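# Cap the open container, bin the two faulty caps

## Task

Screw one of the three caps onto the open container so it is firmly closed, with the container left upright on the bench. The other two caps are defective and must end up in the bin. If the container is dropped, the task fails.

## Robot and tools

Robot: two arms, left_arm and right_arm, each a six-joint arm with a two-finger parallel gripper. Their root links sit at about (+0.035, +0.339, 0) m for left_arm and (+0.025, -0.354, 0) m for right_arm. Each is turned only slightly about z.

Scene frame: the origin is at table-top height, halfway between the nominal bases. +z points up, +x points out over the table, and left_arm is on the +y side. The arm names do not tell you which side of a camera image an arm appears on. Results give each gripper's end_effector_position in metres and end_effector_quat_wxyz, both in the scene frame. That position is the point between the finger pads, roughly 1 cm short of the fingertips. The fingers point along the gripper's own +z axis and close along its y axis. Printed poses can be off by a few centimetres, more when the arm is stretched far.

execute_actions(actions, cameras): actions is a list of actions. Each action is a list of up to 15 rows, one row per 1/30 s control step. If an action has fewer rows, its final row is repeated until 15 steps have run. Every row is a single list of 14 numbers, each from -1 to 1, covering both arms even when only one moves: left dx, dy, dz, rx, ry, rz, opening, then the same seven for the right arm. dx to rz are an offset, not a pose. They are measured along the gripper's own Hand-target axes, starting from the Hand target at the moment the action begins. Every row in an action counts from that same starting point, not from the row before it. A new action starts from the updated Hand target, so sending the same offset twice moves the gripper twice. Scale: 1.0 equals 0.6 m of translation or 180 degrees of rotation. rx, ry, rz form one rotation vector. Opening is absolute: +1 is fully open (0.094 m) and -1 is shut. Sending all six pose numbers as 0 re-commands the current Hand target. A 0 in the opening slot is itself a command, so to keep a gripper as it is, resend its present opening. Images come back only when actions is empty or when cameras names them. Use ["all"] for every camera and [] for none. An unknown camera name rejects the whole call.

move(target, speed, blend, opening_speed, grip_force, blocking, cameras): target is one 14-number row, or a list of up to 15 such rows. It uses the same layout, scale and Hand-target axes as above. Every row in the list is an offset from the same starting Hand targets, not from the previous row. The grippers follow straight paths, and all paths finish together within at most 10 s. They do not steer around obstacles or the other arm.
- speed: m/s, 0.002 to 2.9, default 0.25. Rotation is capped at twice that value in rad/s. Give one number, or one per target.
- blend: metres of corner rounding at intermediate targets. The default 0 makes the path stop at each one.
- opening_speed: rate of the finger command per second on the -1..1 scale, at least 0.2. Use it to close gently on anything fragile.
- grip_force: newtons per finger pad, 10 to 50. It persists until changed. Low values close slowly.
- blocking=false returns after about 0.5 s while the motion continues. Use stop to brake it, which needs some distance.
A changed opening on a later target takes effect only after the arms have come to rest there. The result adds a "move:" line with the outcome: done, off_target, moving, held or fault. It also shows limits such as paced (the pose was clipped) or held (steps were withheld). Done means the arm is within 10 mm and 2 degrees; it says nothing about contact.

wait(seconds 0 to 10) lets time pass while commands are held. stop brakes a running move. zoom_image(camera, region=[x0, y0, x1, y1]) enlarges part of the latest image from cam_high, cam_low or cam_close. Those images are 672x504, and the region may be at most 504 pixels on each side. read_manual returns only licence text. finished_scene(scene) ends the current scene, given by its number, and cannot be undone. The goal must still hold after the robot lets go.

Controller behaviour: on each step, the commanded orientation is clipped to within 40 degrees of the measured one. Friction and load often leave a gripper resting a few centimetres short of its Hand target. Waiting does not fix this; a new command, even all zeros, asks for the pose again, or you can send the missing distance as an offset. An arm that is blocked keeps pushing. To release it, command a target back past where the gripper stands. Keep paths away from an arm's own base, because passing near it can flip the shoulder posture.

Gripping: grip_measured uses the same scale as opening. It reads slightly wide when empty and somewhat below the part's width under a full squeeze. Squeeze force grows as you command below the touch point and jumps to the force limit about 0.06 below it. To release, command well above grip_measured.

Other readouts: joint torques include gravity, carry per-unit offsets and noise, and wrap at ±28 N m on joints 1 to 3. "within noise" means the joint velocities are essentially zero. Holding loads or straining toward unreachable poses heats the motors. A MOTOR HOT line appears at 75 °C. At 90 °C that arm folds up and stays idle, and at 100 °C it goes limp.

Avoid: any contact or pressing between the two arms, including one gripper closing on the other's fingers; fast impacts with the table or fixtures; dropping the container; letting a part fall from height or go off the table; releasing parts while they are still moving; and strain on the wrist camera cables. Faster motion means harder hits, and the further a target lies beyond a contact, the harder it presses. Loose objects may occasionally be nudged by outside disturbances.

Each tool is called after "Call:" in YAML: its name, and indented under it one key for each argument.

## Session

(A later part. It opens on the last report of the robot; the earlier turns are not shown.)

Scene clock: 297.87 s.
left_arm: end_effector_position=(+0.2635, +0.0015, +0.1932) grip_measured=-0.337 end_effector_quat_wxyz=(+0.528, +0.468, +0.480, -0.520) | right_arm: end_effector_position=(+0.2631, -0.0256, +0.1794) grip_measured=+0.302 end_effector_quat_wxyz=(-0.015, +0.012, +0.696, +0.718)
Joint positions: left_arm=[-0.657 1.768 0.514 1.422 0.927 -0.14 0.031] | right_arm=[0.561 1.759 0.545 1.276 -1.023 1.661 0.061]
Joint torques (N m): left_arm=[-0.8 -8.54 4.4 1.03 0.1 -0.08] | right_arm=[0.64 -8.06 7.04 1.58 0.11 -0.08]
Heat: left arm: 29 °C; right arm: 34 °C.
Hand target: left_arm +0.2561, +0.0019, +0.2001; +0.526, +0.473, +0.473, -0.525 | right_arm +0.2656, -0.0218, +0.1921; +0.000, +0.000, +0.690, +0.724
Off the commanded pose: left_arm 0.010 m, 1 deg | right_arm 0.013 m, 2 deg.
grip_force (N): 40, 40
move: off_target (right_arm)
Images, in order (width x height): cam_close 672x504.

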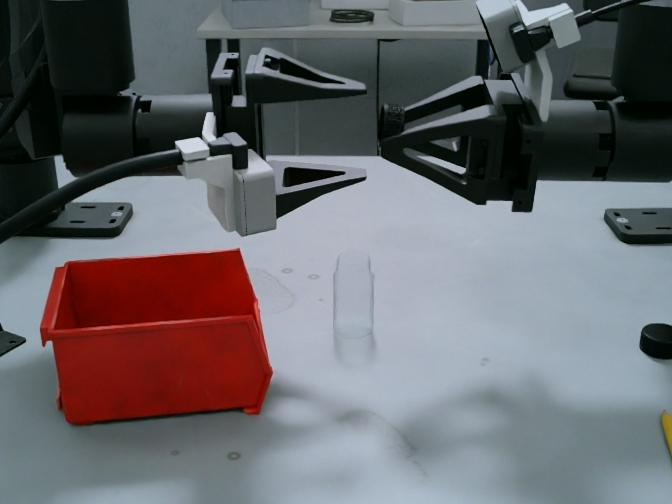

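Call:
move:
  target: [0,0,0,0,0,0,-0.45,0.003,0.004,0.037,0,0,0,0.3]
  speed: 0.08
  cameras: ["cam_close","cam_high"]

Call:
zoom_image:
  camera: "cam_close"
  region: [300, 60, 450, 210]

Call:
zoom_image:
  camera: "cam_high"
  region: [330, 150, 410, 230]

Scene clock: 304.87 s.
left_arm: end_effector_position=(+0.2635, +0.0015, +0.1932) grip_measured=-0.337 end_effector_quat_wxyz=(+0.528, +0.468, +0.480, -0.520) | right_arm: end_effector_position=(+0.2603, -0.0041, +0.1886) grip_measured=+0.302 end_effector_quat_wxyz=(-0.013, +0.008, +0.693, +0.721)
Joint positions: left_arm=[-0.657 1.768 0.514 1.422 0.927 -0.14 0.031] | right_arm=[0.629 1.759 0.594 1.235 -0.957 1.658 0.061]
Joint torques (N m): left_arm=[-0.64 -8.35 4.49 1.11 0.07 -0.09] | right_arm=[0.5 -6.98 7.41 1.64 0.16 -0.17]
Heat: left arm: 29 °C; right arm: 33 °C.
Hand target: left_arm +0.2561, +0.0019, +0.2001; +0.526, +0.473, +0.473, -0.525 | right_arm +0.2637, +0.0002, +0.1955; +0.000, +0.000, +0.690, +0.724
Off the commanded pose: left_arm 0.010 m, 1 deg | right_arm 0.009 m, 2 deg.
grip_force (N): 40, 40
move: done
Images, in order (width x height): cam_high 672x504, cam_close 672x504.

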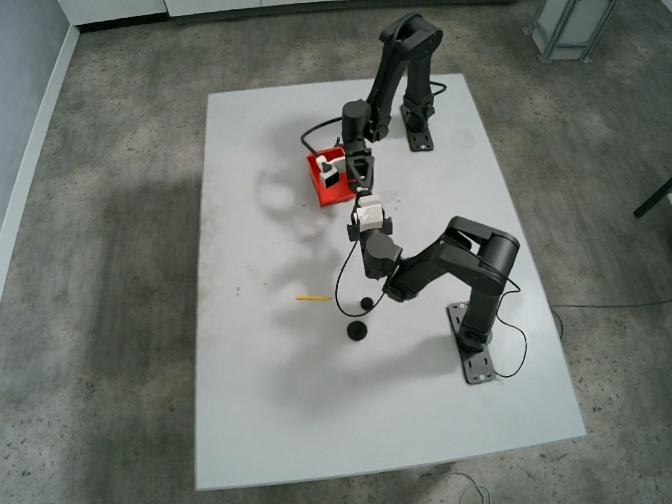

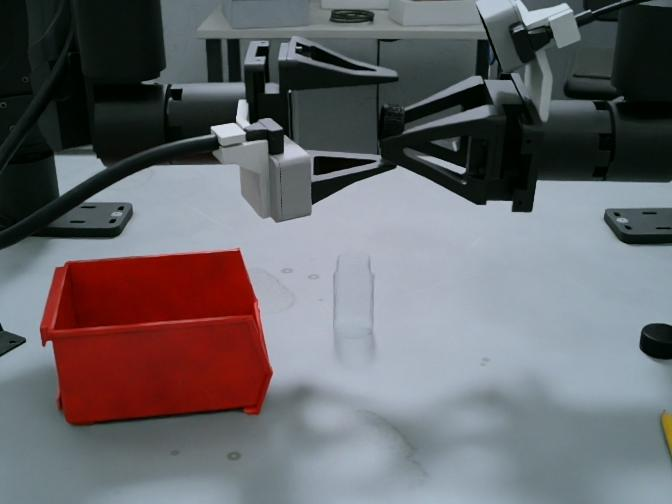

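Scaled by 3.360 from the camera's 672x504 image, which has a finer 960x720 frame.

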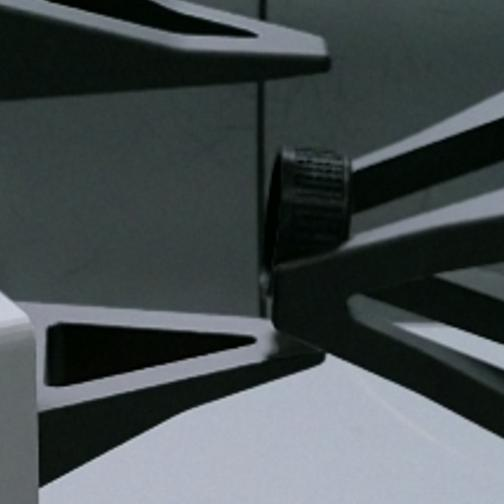

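Scaled by 6.300 from the camera's 672x504 image, which has a finer 960x720 frame.

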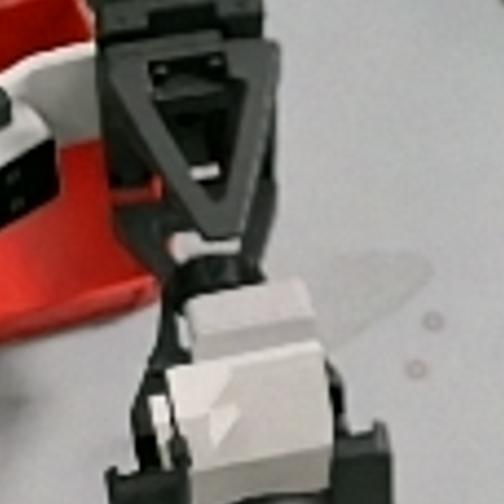

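Call:
move:
  target: [0,0,0,0,0,0,-0.45,0.002,-0.006,0,0,0,0,-0.45]
  speed: 0.08
  opening_speed: 0.8
  cameras: ["cam_close"]

Call:
zoom_image:
  camera: "cam_close"
  region: [300, 60, 450, 210]

Scene clock: 313.77 s.
left_arm: end_effector_position=(+0.2630, +0.0018, +0.1957) grip_measured=-0.337 end_effector_quat_wxyz=(+0.531, +0.469, +0.478, -0.520) | right_arm: end_effector_position=(+0.2603, -0.0036, +0.1882) grip_measured=-0.329 end_effector_quat_wxyz=(-0.013, +0.009, +0.693, +0.721)
Joint positions: left_arm=[-0.657 1.761 0.514 1.422 0.927 -0.14 0.031] | right_arm=[0.631 1.759 0.594 1.232 -0.954 1.657 0.032]
Joint torques (N m): left_arm=[-0.61 -7.83 4.44 1.06 0.09 -0.06] | right_arm=[0.62 -6.13 6.72 1.8 0.14 -0.16]
Heat: left arm: 29 °C; right arm: 32 °C.
Hand target: left_arm +0.2561, +0.0019, +0.2001; +0.526, +0.473, +0.473, -0.525 | right_arm +0.2624, +0.0004, +0.1919; +0.000, +0.000, +0.690, +0.724
Off the commanded pose: left_arm 0.008 m, 1 deg | right_arm 0.006 m, 2 deg.
grip_force (N): 40, 40
move: done
Images, in order (width x height): cam_close 672x504.

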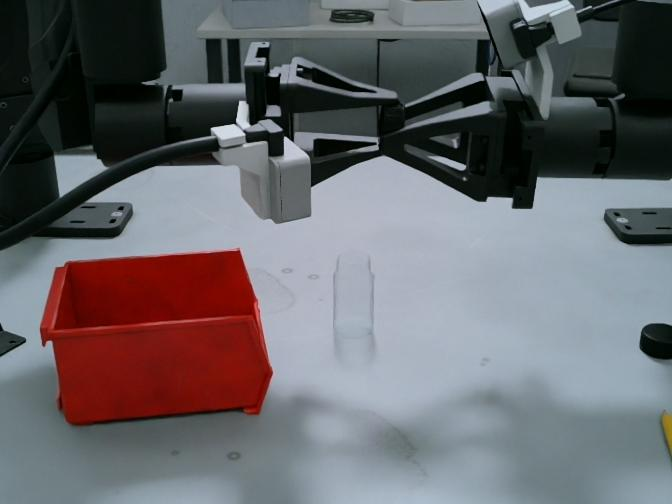

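Scaled by 3.360 from the camera's 672x504 image, which has a finer 960x720 frame.

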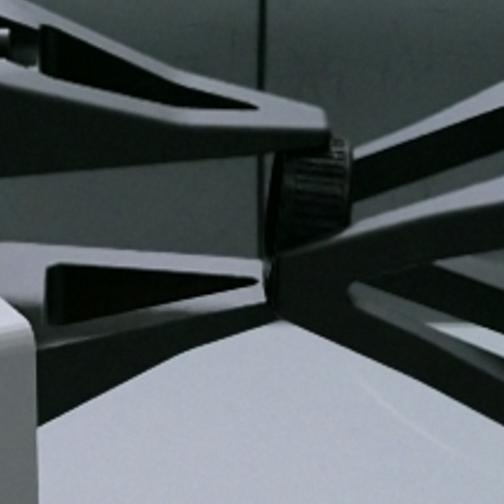

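Call:
move:
  target:
    - [0,0,0,0,0,0,0.1,0,0,0,0,0,0,-0.45]
    - [0,0,-0.15,0,0,0,0.1,0,0,0,0,0,0,-0.45]
  speed: 0.2
  opening_speed: 1.0
  cameras: ["cam_close"]

Call:
zoom_image:
  camera: "cam_close"
  region: [340, 60, 450, 170]

Scene clock: 320.77 s.
left_arm: end_effector_position=(+0.2617, +0.0886, +0.1842) grip_measured=+0.098 end_effector_quat_wxyz=(+0.515, +0.471, +0.492, -0.521) | right_arm: end_effector_position=(+0.2604, -0.0036, +0.1882) grip_measured=-0.330 end_effector_quat_wxyz=(-0.013, +0.009, +0.693, +0.721)
Joint positions: left_arm=[-0.35 1.692 0.349 1.567 1.239 -0.239 0.052] | right_arm=[0.631 1.759 0.594 1.232 -0.954 1.657 0.031]
Joint torques (N m): left_arm=[0.61 -6.9 3.33 1.17 0.05 -0.09] | right_arm=[0.59 -6.15 6.75 1.79 0.15 -0.17]
Heat: left arm: 29 °C; right arm: 32 °C.
Hand target: left_arm +0.2562, +0.0914, +0.1907; +0.526, +0.473, +0.473, -0.525 | right_arm +0.2625, +0.0004, +0.1919; +0.000, +0.000, +0.690, +0.724
Off the commanded pose: left_arm 0.009 m, 3 deg | right_arm 0.006 m, 2 deg.
joint sent to its limit (left arm) — joint 4 (wrist pitch), upper limit. The joint targets still meet the commanded pose.
grip_force (N): 40, 40
move: off_target (left_arm)
Images, in order (width x height): cam_close 672x504.

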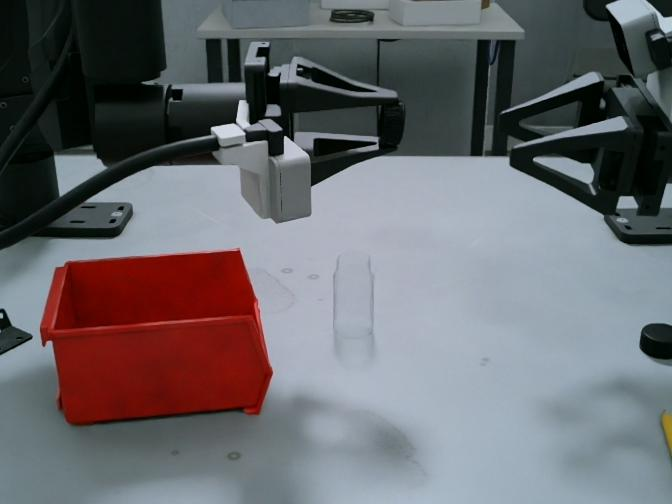

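Scaled by 4.582 from the camera's 672x504 image, which has a finer 960x720 frame.

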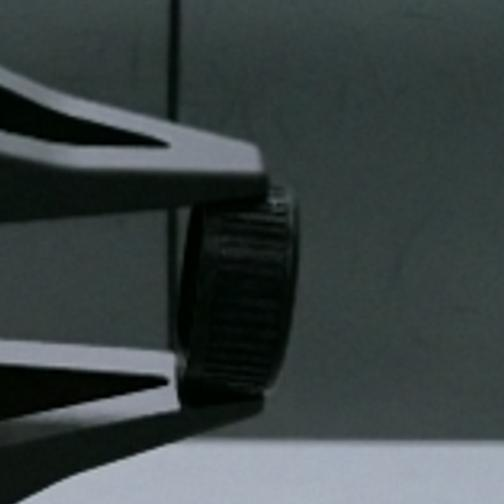

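Call:
move:
  target: [0.082,0.0532,-0.1873,-0.2805,0.4774,-0.2529,0.6,-0.1542,-0.05,-0.004,0.4834,0.2104,-0.2005,-0.45]
  speed: 0.3
  cameras: ["all"]

Scene clock: 351.10 s.
left_arm: end_effector_position=(+0.2895, +0.1974, +0.1295) grip_measured=+0.598 end_effector_quat_wxyz=(+0.012, +0.251, +0.968, -0.009) | right_arm: end_effector_position=(+0.3535, -0.0033, +0.1664) grip_measured=-0.330 end_effector_quat_wxyz=(+0.084, -0.390, +0.916, +0.044)
Joint positions: left_arm=[-0.546 1.615 1.366 -1.293 0.01 0.004 0.075] | right_arm=[0.821 2.345 2.535 -1.571 -0.014 0.007 0.031]
Joint torques (N m): left_arm=[-0.64 -4.74 8.76 -0.19 -0.16 -0.13] | right_arm=[0.44 -10.51 8.83 0.6 0.05 -0.05]
Heat: left arm: 28 °C; right arm: 32 °C.
Hand target: left_arm +0.2880, +0.1981, +0.1299; +0.000, +0.251, +0.968, +0.000 | right_arm +0.3550, -0.0004, +0.1619; +0.000, -0.400, +0.917, +0.000
Off the commanded pose: left_arm 0.002 m, 2 deg | right_arm 0.006 m, 11 deg.
joint sent to its limit (right arm) — joint 4 (wrist pitch), lower limit. The joint targets are off in orientation, not in position.
grip_force (N): 40, 40
move: off_target (right_arm)

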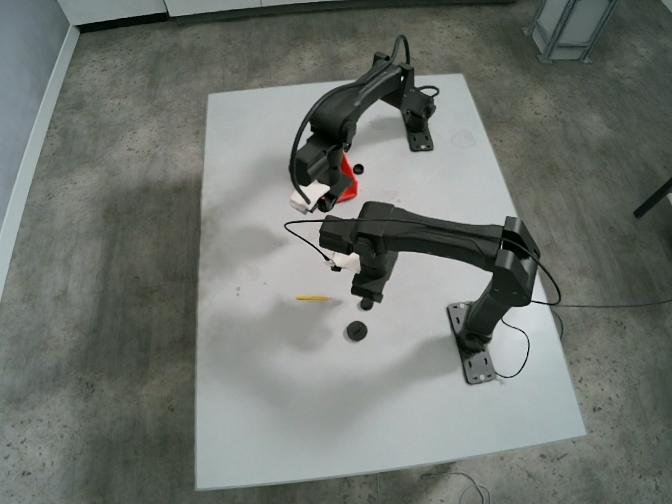

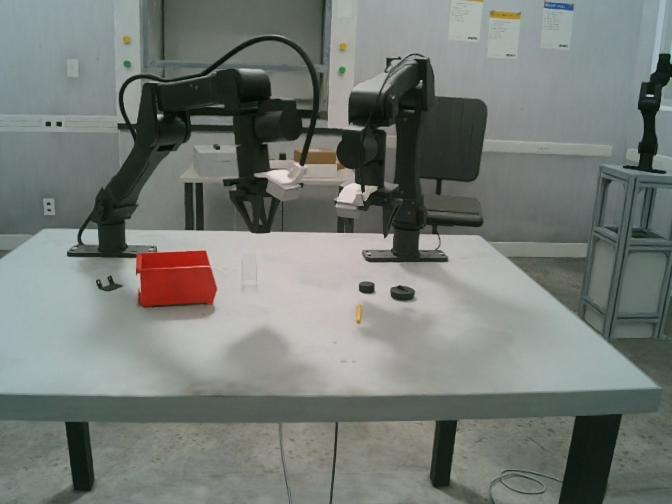

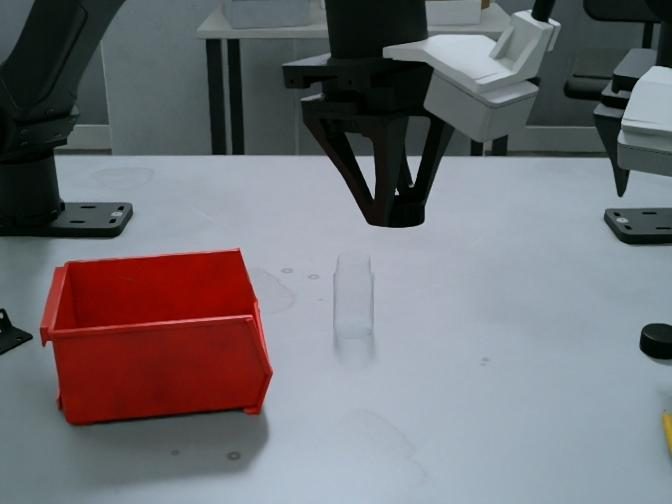

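Call:
move:
  target: [0,0,0.1167,0,0,0,0.9,0,0,0.1866,0,0,0,-0.45]
  speed: 0.2
  cameras: ["cam_low","cam_close"]

Call:
zoom_image:
  camera: "cam_low"
  region: [300, 210, 450, 310]

Scene clock: 355.50 s.
left_arm: end_effector_position=(+0.2916, +0.1963, +0.0674) grip_measured=+0.898 end_effector_quat_wxyz=(+0.012, +0.251, +0.968, -0.008) | right_arm: end_effector_position=(+0.3531, -0.0044, +0.0554) grip_measured=-0.330 end_effector_quat_wxyz=(-0.005, -0.392, +0.920, +0.004)
Joint positions: left_arm=[-0.546 1.656 1.16 -1.047 0.01 0.003 0.089] | right_arm=[0.821 2.495 2.367 -1.448 -0.011 0.005 0.031]
Joint torques (N m): left_arm=[-0.58 -5.08 5.52 0.11 -0.11 -0.09] | right_arm=[0.5 -12.55 7.08 0.49 0.11 -0.07]
Heat: left arm: 28 °C; right arm: 31 °C.
Hand target: left_arm +0.2881, +0.1981, +0.0599; +0.000, +0.251, +0.968, +0.000 | right_arm +0.3550, -0.0003, +0.0499; +0.000, -0.399, +0.917, +0.000
Off the commanded pose: left_arm 0.008 m, 2 deg | right_arm 0.007 m, 1 deg.
grip_force (N): 40, 40
move: done
Images, in order (width x height): cam_low 672x504, cam_close 672x504.

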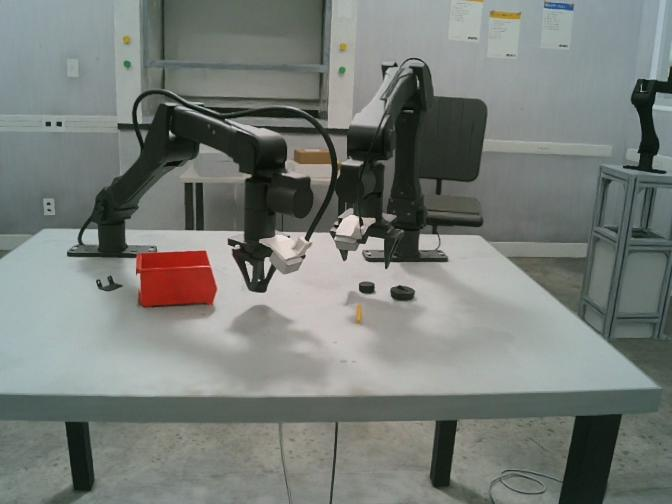

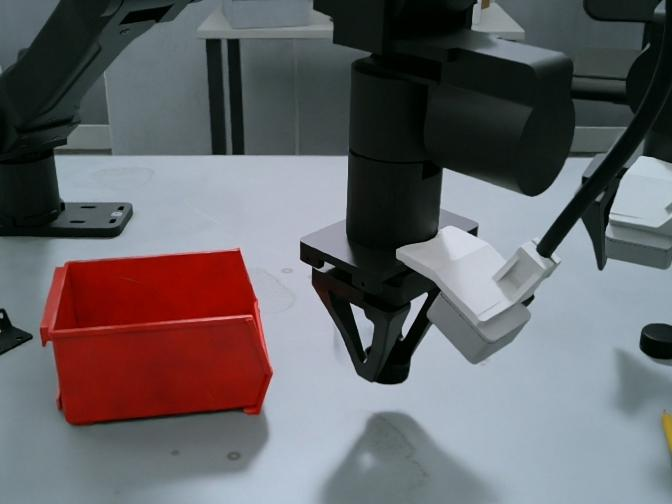

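Scaled by 3.360 from the camera's 672x504 image, which has a finer 960x720 frame.

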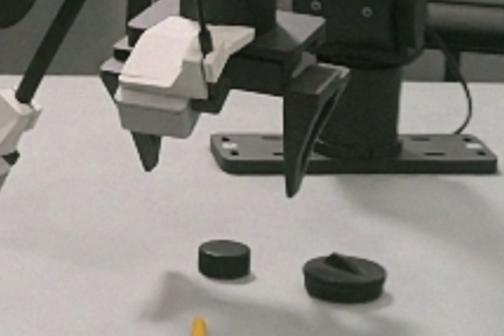

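Call:
move:
  target: [0,0,0.05,0,0,0,0.9,0,0,0.033,0,0,0,-0.45]
  speed: 0.08
  cameras: ["cam_low","cam_close"]

Call:
zoom_image:
  camera: "cam_low"
  region: [300, 210, 450, 310]

Call:
zoom_image:
  camera: "cam_close"
  region: [330, 320, 460, 420]

Scene clock: 361.87 s.
left_arm: end_effector_position=(+0.2927, +0.1957, +0.0381) grip_measured=+0.898 end_effector_quat_wxyz=(+0.013, +0.251, +0.968, -0.009) | right_arm: end_effector_position=(+0.3562, -0.0011, +0.0377) grip_measured=-0.330 end_effector_quat_wxyz=(+0.001, -0.392, +0.920, +0.006)
Joint positions: left_arm=[-0.546 1.693 1.079 -0.927 0.01 0.003 0.089] | right_arm=[0.821 2.495 2.297 -1.365 -0.011 0.005 0.031]
Joint torques (N m): left_arm=[-0.65 -5.24 5.12 0.07 -0.1 -0.06] | right_arm=[0.47 -12.92 5.44 0.53 0.09 -0.07]
Heat: left arm: 27 °C; right arm: 30 °C.
Hand target: left_arm +0.2881, +0.1981, +0.0300; +0.000, +0.251, +0.968, +0.000 | right_arm +0.3550, -0.0003, +0.0302; +0.000, -0.400, +0.917, +0.000
Off the commanded pose: left_arm 0.010 m, 2 deg | right_arm 0.008 m, 1 deg.
grip_force (N): 40, 40
move: done
Images, in order (width x height): cam_low 672x504, cam_close 672x504.

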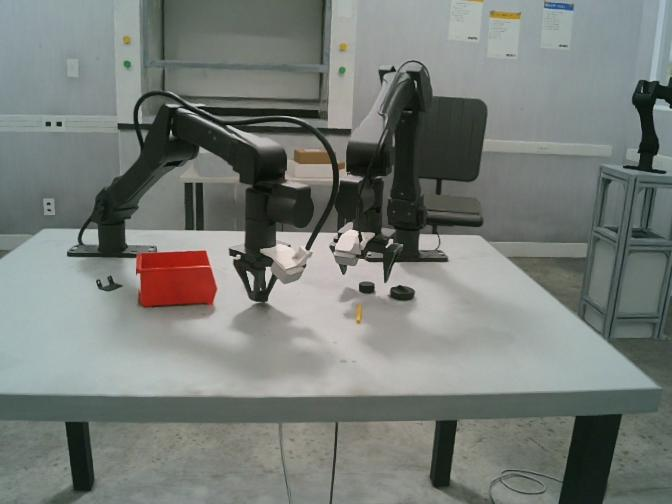

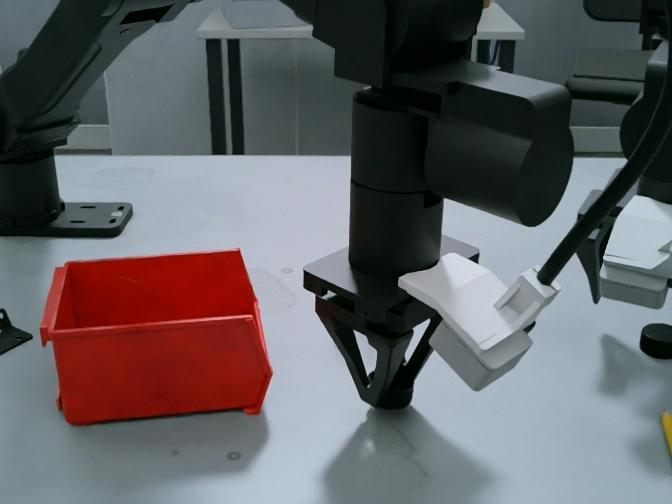

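Scaled by 3.360 from the camera's 672x504 image, which has a finer 960x720 frame.

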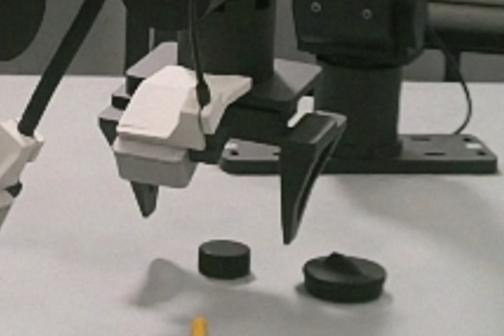

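Scaled by 3.877 from the camera's 672x504 image, which has a finer 960x720 frame.

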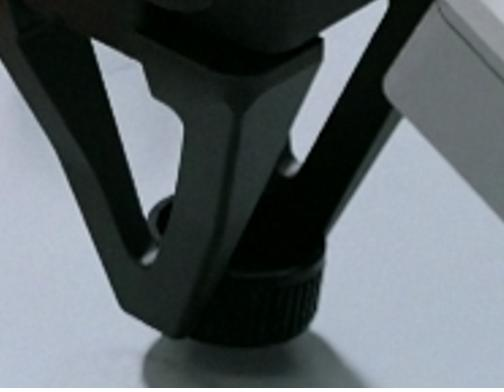

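Call:
move:
  target: [0,0,0.025,0,0,0,0.9,0,0,0.0125,0,0,0,-0.45]
  speed: 0.05
  cameras: ["cam_low","cam_close"]

Call:
zoom_image:
  camera: "cam_low"
  region: [300, 210, 450, 310]

Call:
zoom_image:
  camera: "cam_close"
  region: [330, 320, 460, 420]

Scene clock: 367.10 s.
left_arm: end_effector_position=(+0.2935, +0.1952, +0.0238) grip_measured=+0.898 end_effector_quat_wxyz=(+0.015, +0.251, +0.968, -0.009) | right_arm: end_effector_position=(+0.3561, -0.0014, +0.0308) grip_measured=-0.330 end_effector_quat_wxyz=(+0.000, -0.392, +0.920, +0.006)
Joint positions: left_arm=[-0.546 1.716 1.044 -0.866 0.01 0.003 0.089] | right_arm=[0.821 2.495 2.269 -1.34 -0.011 0.005 0.031]
Joint torques (N m): left_arm=[-0.59 -4.9 4.78 0.09 -0.13 -0.07] | right_arm=[0.49 -12.92 5.22 0.56 0.11 -0.08]
Heat: left arm: 27 °C; right arm: 29 °C.
Hand target: left_arm +0.2881, +0.1980, +0.0150; +0.000, +0.251, +0.968, +0.000 | right_arm +0.3550, -0.0003, +0.0226; +0.000, -0.399, +0.917, +0.000
Off the commanded pose: left_arm 0.011 m, 2 deg | right_arm 0.008 m, 1 deg.
grip_force (N): 40, 40
move: off_target (left_arm)
Images, in order (width x height): cam_low 672x504, cam_close 672x504.

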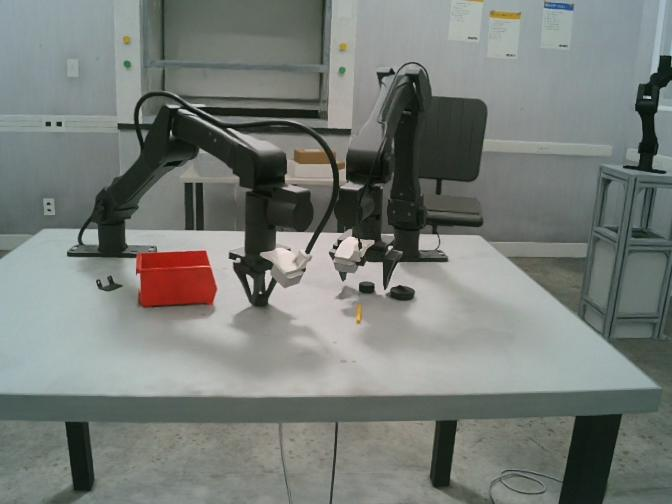

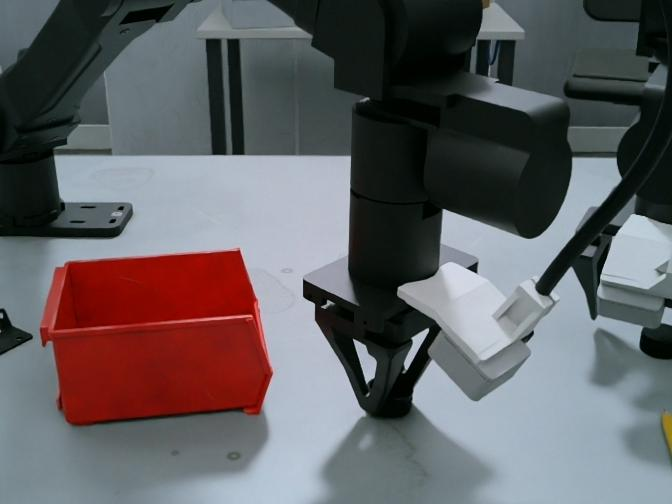

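Scaled by 3.360 from the camera's 672x504 image, which has a finer 960x720 frame.

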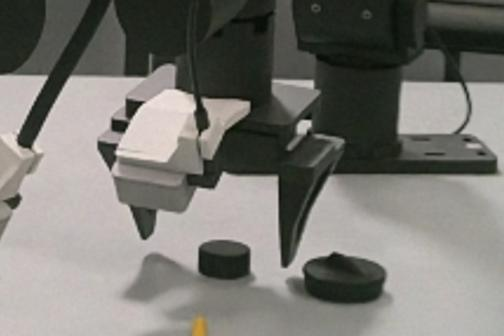

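Scaled by 3.877 from the camera's 672x504 image, which has a finer 960x720 frame.

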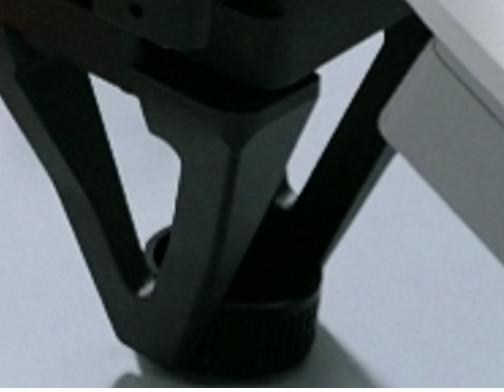

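Call:
move:
  target: [0.004,0.0073,0.009,0,0,0,0.9,0,0,0.006,0,0,0,-0.45]
  speed: 0.04
  cameras: ["cam_low","cam_close"]

Call:
zoom_image:
  camera: "cam_low"
  region: [300, 210, 450, 310]

Call:
zoom_image:
  camera: "cam_close"
  region: [330, 320, 460, 420]

Scene clock: 374.47 s.
left_arm: end_effector_position=(+0.2918, +0.1962, +0.0188) grip_measured=+0.898 end_effector_quat_wxyz=(+0.015, +0.252, +0.968, -0.009) | right_arm: end_effector_position=(+0.3562, -0.0013, +0.0299) grip_measured=-0.330 end_effector_quat_wxyz=(+0.001, -0.392, +0.920, +0.006)
Joint positions: left_arm=[-0.546 1.716 1.023 -0.842 0.01 0.005 0.089] | right_arm=[0.821 2.495 2.266 -1.336 -0.011 0.004 0.031]
Joint torques (N m): left_arm=[0.77 -4.94 4.74 0.08 -0.11 0.06] | right_arm=[0.46 -12.86 4.48 0.67 0.11 -0.06]
Heat: left arm: 26 °C; right arm: 28 °C.
Hand target: left_arm +0.2880, +0.2031, +0.0095; +0.000, +0.251, +0.968, +0.000 | right_arm +0.3551, -0.0003, +0.0190; +0.000, -0.399, +0.917, +0.000
Off the commanded pose: left_arm 0.012 m, 2 deg | right_arm 0.011 m, 1 deg.
grip_force (N): 40, 40
move: off_target (left_arm, right_arm)
Images, in order (width x height): cam_low 672x504, cam_close 672x504.

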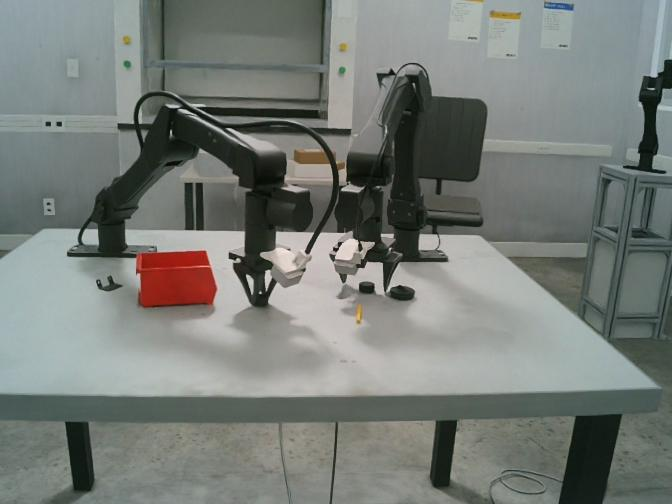

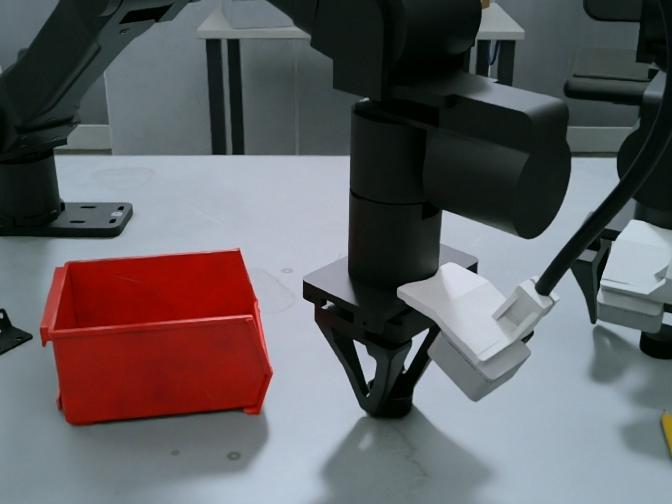

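Scaled by 3.360 from the camera's 672x504 image, which has a finer 960x720 frame.

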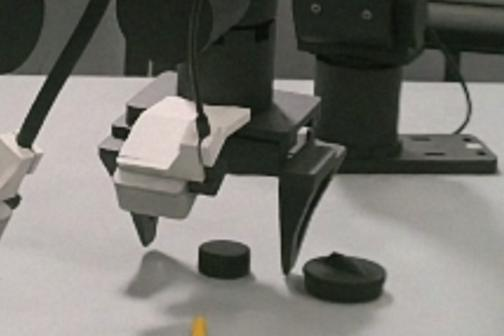

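Scaled by 3.877 from the camera's 672x504 image, which has a finer 960x720 frame.

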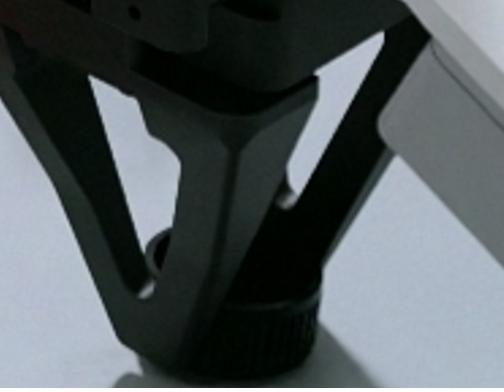

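Call:
move:
  target:
    - [0,0,0,0,0,0,-0.45,0,0,-0.006,0,0,0,0.1]
    - [0,0,0,0,0,0,-0.45,0,0,-0.22,0,0,0,0.1]
  speed: [0.05,0.2]
  opening_speed: 0.8
  cameras: ["cam_low","cam_close"]

Call:
zoom_image:
  camera: "cam_close"
  region: [345, 340, 435, 430]

Call:
zoom_image:
  camera: "cam_low"
  region: [300, 210, 450, 310]

Scene clock: 384.60 s.
left_arm: end_effector_position=(+0.2920, +0.1961, +0.0188) grip_measured=-0.352 end_effector_quat_wxyz=(+0.016, +0.252, +0.968, -0.009) | right_arm: end_effector_position=(+0.3560, -0.0015, +0.1331) grip_measured=+0.098 end_effector_quat_wxyz=(+0.053, -0.392, +0.918, +0.028)
Joint positions: left_arm=[-0.546 1.716 1.023 -0.842 0.01 0.005 0.03] | right_arm=[0.821 2.419 2.539 -1.571 -0.01 0.004 0.052]
Joint torques (N m): left_arm=[0.7 -4.86 4.79 0.08 -0.11 0.04] | right_arm=[0.42 -14.93 7.97 0.51 0.1 -0.05]
Heat: left arm: 26 °C; right arm: 29 °C.
Hand target: left_arm +0.2881, +0.2031, +0.0095; +0.000, +0.251, +0.968, +0.000 | right_arm +0.3551, -0.0003, +0.1510; +0.000, -0.399, +0.917, +0.000
Off the commanded pose: left_arm 0.012 m, 2 deg | right_arm 0.018 m, 7 deg.
joint sent to its limit (right arm) — joint 4 (wrist pitch), lower limit. The joint targets are off in orientation, not in position.
grip_force (N): 40, 40
move: off_target (left_arm, right_arm)
Images, in order (width x height): cam_low 672x504, cam_close 672x504.

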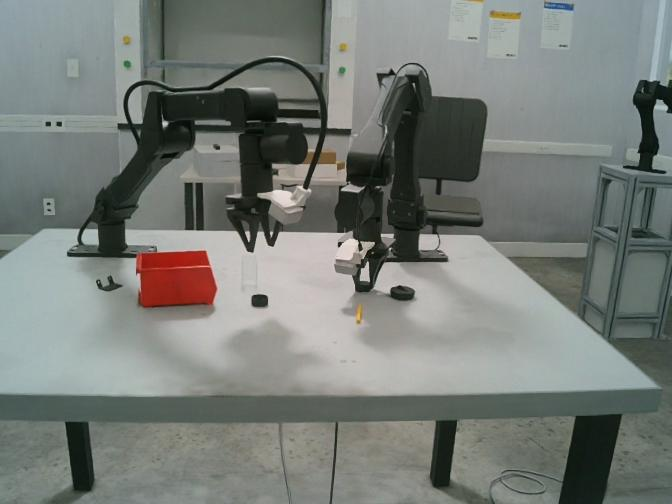

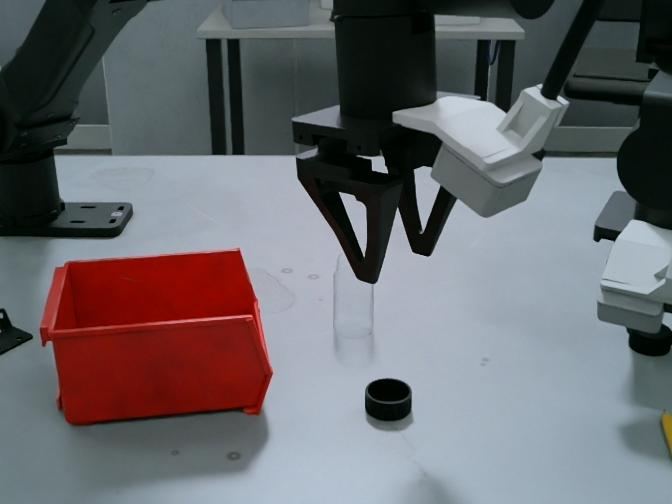

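Scaled by 5.600 from the camera's 672x504 image, which has a finer 960x720 frame.

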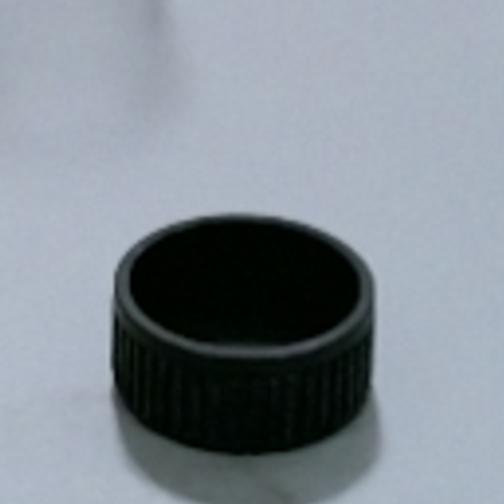

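Scaled by 3.360 from the camera's 672x504 image, which has a finer 960x720 frame.

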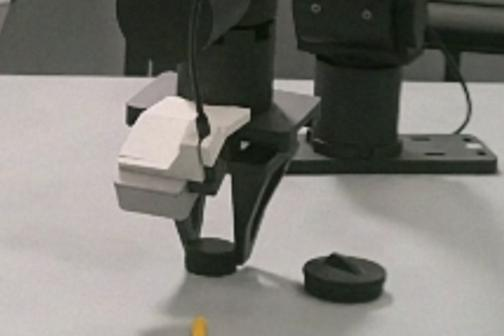

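Call:
zoom_image:
  camera: "cam_close"
  region: [360, 372, 416, 428]

Call:
move:
  target: [0,0,-0.1,0,0,0,-0.45,0.15,-0.20,-0.05,0,0,0,0.3]
  speed: 0.25
  cameras: ["cam_low","cam_close"]

Call:
zoom_image:
  camera: "cam_close"
  region: [360, 372, 416, 428]

Scaled by 9.000 from the camera's 672x504 image, which has a finer 960x720 frame.

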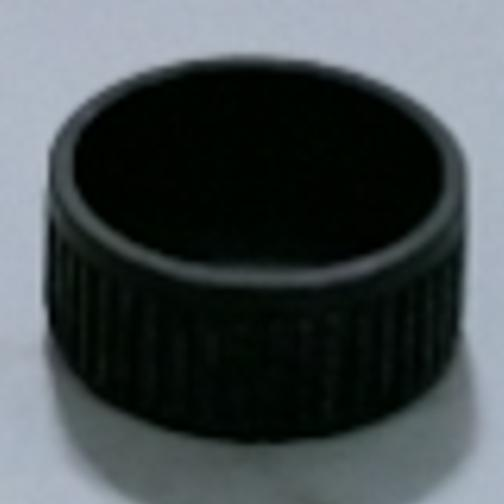

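Scene clock: 390.00 s.
left_arm: end_effector_position=(+0.2862, +0.1993, +0.0575) grip_measured=-0.352 end_effector_quat_wxyz=(-0.008, +0.252, +0.968, -0.003) | right_arm: end_effector_position=(+0.3873, -0.1477, +0.1737) grip_measured=+0.298 end_effector_quat_wxyz=(+0.038, -0.391, +0.920, +0.006)
Joint positions: left_arm=[-0.546 1.683 1.149 -1.052 0.01 0.005 0.03] | right_arm=[0.524 2.125 2.209 -1.577 -0.003 -0.29 0.061]
Joint torques (N m): left_arm=[0.65 -8.43 7.88 -0.3 -0.13 0.03] | right_arm=[0.5 -12.77 5.23 0.45 0.02 -0.05]
Heat: left arm: 26 °C; right arm: 31 °C.
Hand target: left_arm +0.2882, +0.2030, +0.0695; +0.000, +0.251, +0.968, +0.000 | right_arm +0.3816, -0.1480, +0.1809; +0.000, -0.399, +0.917, +0.000
Off the commanded pose: left_arm 0.013 m, 1 deg | right_arm 0.009 m, 5 deg.
joint sent to its limit (right arm) — joint 4 (wrist pitch), lower limit. The joint targets are off in orientation, not in position.
grip_force (N): 40, 40
move: off_target (left_arm, right_arm)
Images, in order (width x height): cam_low 672x504, cam_close 672x504.

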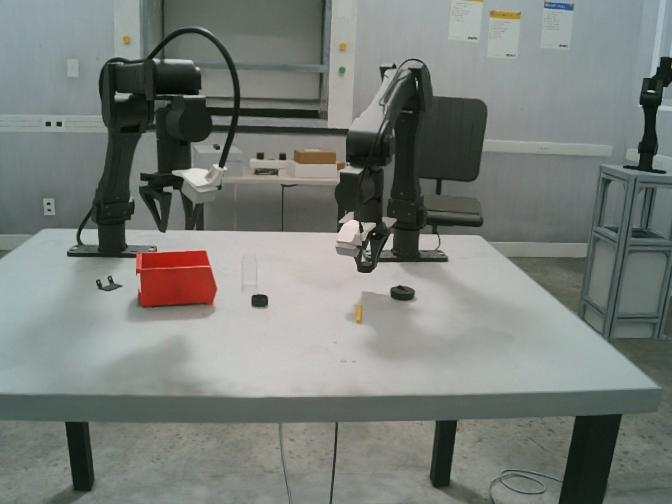

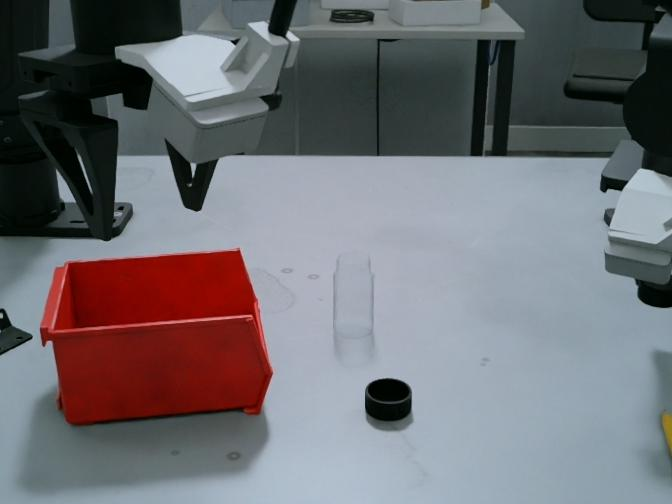

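Scaled by 9.000 from the camera's 672x504 image, which has a finer 960x720 frame.

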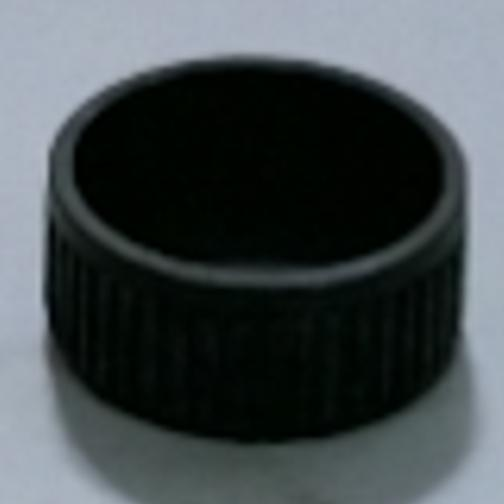

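Call:
execute_actions:
  actions: []
  cameras: ["cam_high"]

Call:
zoom_image:
  camera: "cam_high"
  region: [318, 220, 342, 244]

Call:
zoom_image:
  camera: "cam_high"
  region: [346, 157, 370, 181]

Scene clock: 392.47 s.
left_arm: end_effector_position=(+0.2861, +0.1993, +0.0575) grip_measured=-0.352 end_effector_quat_wxyz=(-0.009, +0.252, +0.968, -0.003) | right_arm: end_effector_position=(+0.3873, -0.1477, +0.1737) grip_measured=+0.298 end_effector_quat_wxyz=(+0.039, -0.391, +0.919, +0.006)
Joint positions: left_arm=[-0.546 1.683 1.149 -1.053 0.01 0.005 0.03] | right_arm=[0.524 2.125 2.209 -1.577 -0.003 -0.291 0.061]
Joint velocities: within noise
Joint torques (N m): left_arm=[0.72 -8.51 7.95 -0.26 -0.08 0.03] | right_arm=[0.47 -12.81 5.22 0.45 0.03 -0.07]
Heat: left arm: 26 °C; right arm: 31 °C.
Hand target: left_arm +0.2881, +0.2030, +0.0695; +0.000, +0.251, +0.968, +0.000 | right_arm +0.3816, -0.1480, +0.1809; +0.000, -0.400, +0.917, +0.000
Tool commands: left_gripper/opening=-0.45 right_gripper/opening=+0.3
Off the commanded pose: left_arm 0.013 m, 1 deg | right_arm 0.009 m, 5 deg.
grip_force (N): 40, 40
Images, in order (width x height): cam_high 672x504.

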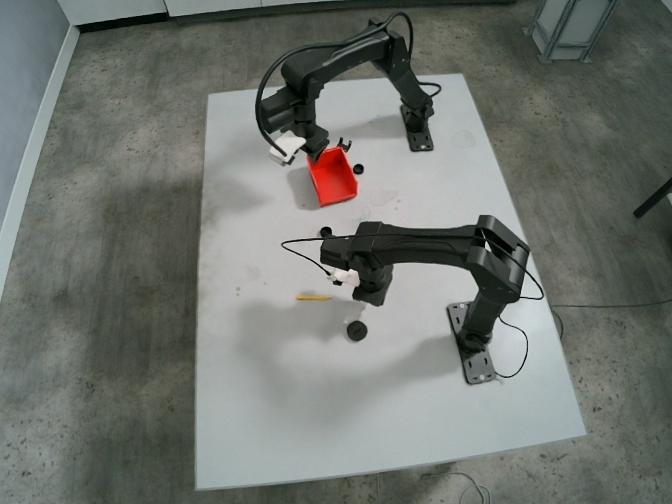

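Scaled by 21.000 from the camera's 672x504 image, which has a finer 960x720 frame.

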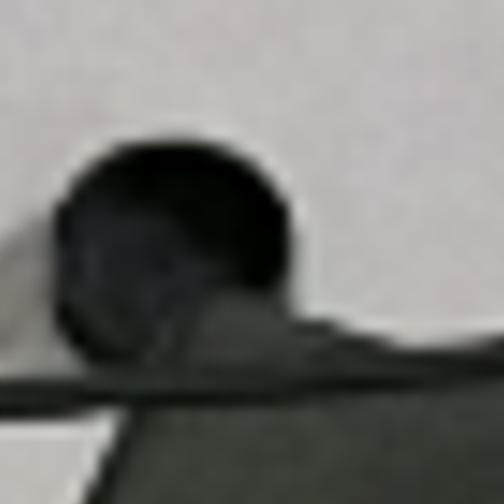

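Scaled by 21.000 from the camera's 672x504 image, which has a finer 960x720 frame.

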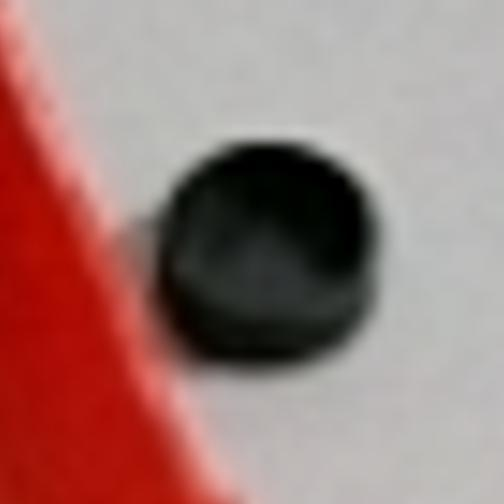

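Call:
move:
  target:
    - [0,0,-0.1667,0,0,0,-0.45,0,0,0,0,0,0,0.3]
    - [-0.4327,-0.0503,-0.284,-0.0781,-0.601,-0.0556,-0.45,0.2768,0.1218,0.0348,0.0265,-0.2491,0.0638,0.3]
  speed: 0.3
  blend: [0.03,0]
  cameras: ["cam_close","cam_high"]

Call:
zoom_image:
  camera: "cam_close"
  region: [470, 150, 560, 240]

Call:
zoom_image:
  camera: "cam_high"
  region: [280, 100, 440, 230]

Scene clock: 449.13 s.
left_arm: end_effector_position=(+0.4965, +0.0525, +0.2426) grip_measured=-0.352 end_effector_quat_wxyz=(+0.804, +0.076, +0.581, -0.104) | right_arm: end_effector_position=(+0.2156, -0.2200, +0.1636) grip_measured=+0.298 end_effector_quat_wxyz=(+0.364, -0.280, +0.881, +0.116)
Joint positions: left_arm=[-0.731 2.075 0.996 1.427 -0.408 0.144 0.03] | right_arm=[0.608 0.662 0.663 -0.789 -0.013 -0.011 0.061]
Joint torques (N m): left_arm=[-0.08 -7.19 8.1 1.5 -0.03 0.01] | right_arm=[0.68 -0.05 6.3 1.76 0.08 0.16]
Heat: left arm: 25 °C; right arm: 32 °C.
Hand target: left_arm +0.5003, +0.0504, +0.2400; +0.807, +0.073, +0.577, -0.101 | right_arm +0.2151, -0.2199, +0.1600; +0.365, -0.277, +0.881, +0.115
Off the commanded pose: left_arm 0.005 m, 1 deg | right_arm 0.004 m, 0 deg.
grip_force (N): 40, 40
move: done
Images, in order (width x height): cam_high 672x504, cam_close 672x504.

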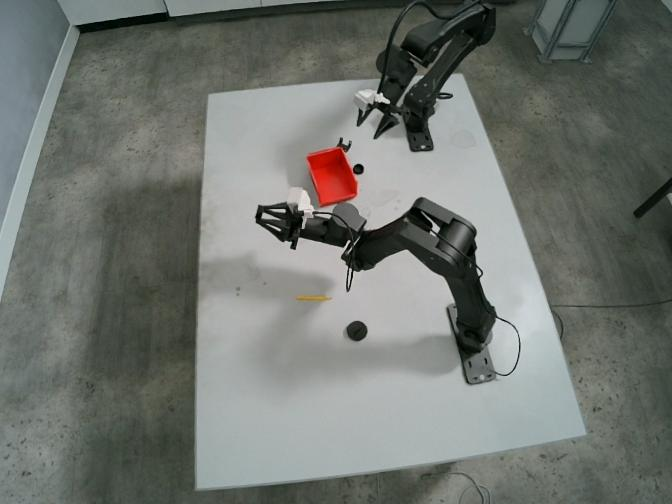

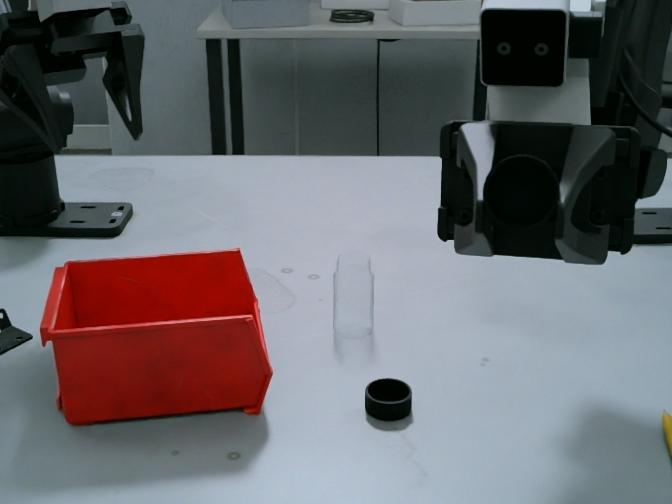

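Scaled by 5.600 from the camera's 672x504 image, which has a finer 960x720 frame.

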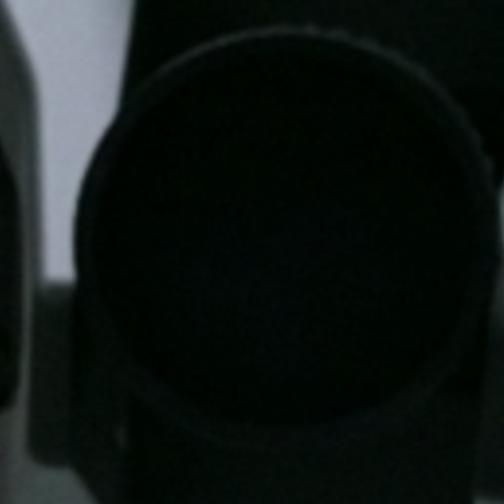

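Scaled by 3.150 from the camera's 672x504 image, which has a finer 960x720 frame.

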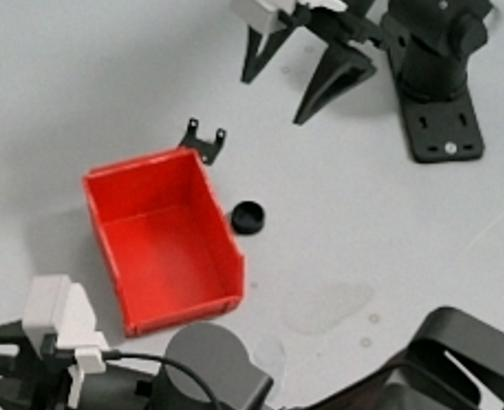

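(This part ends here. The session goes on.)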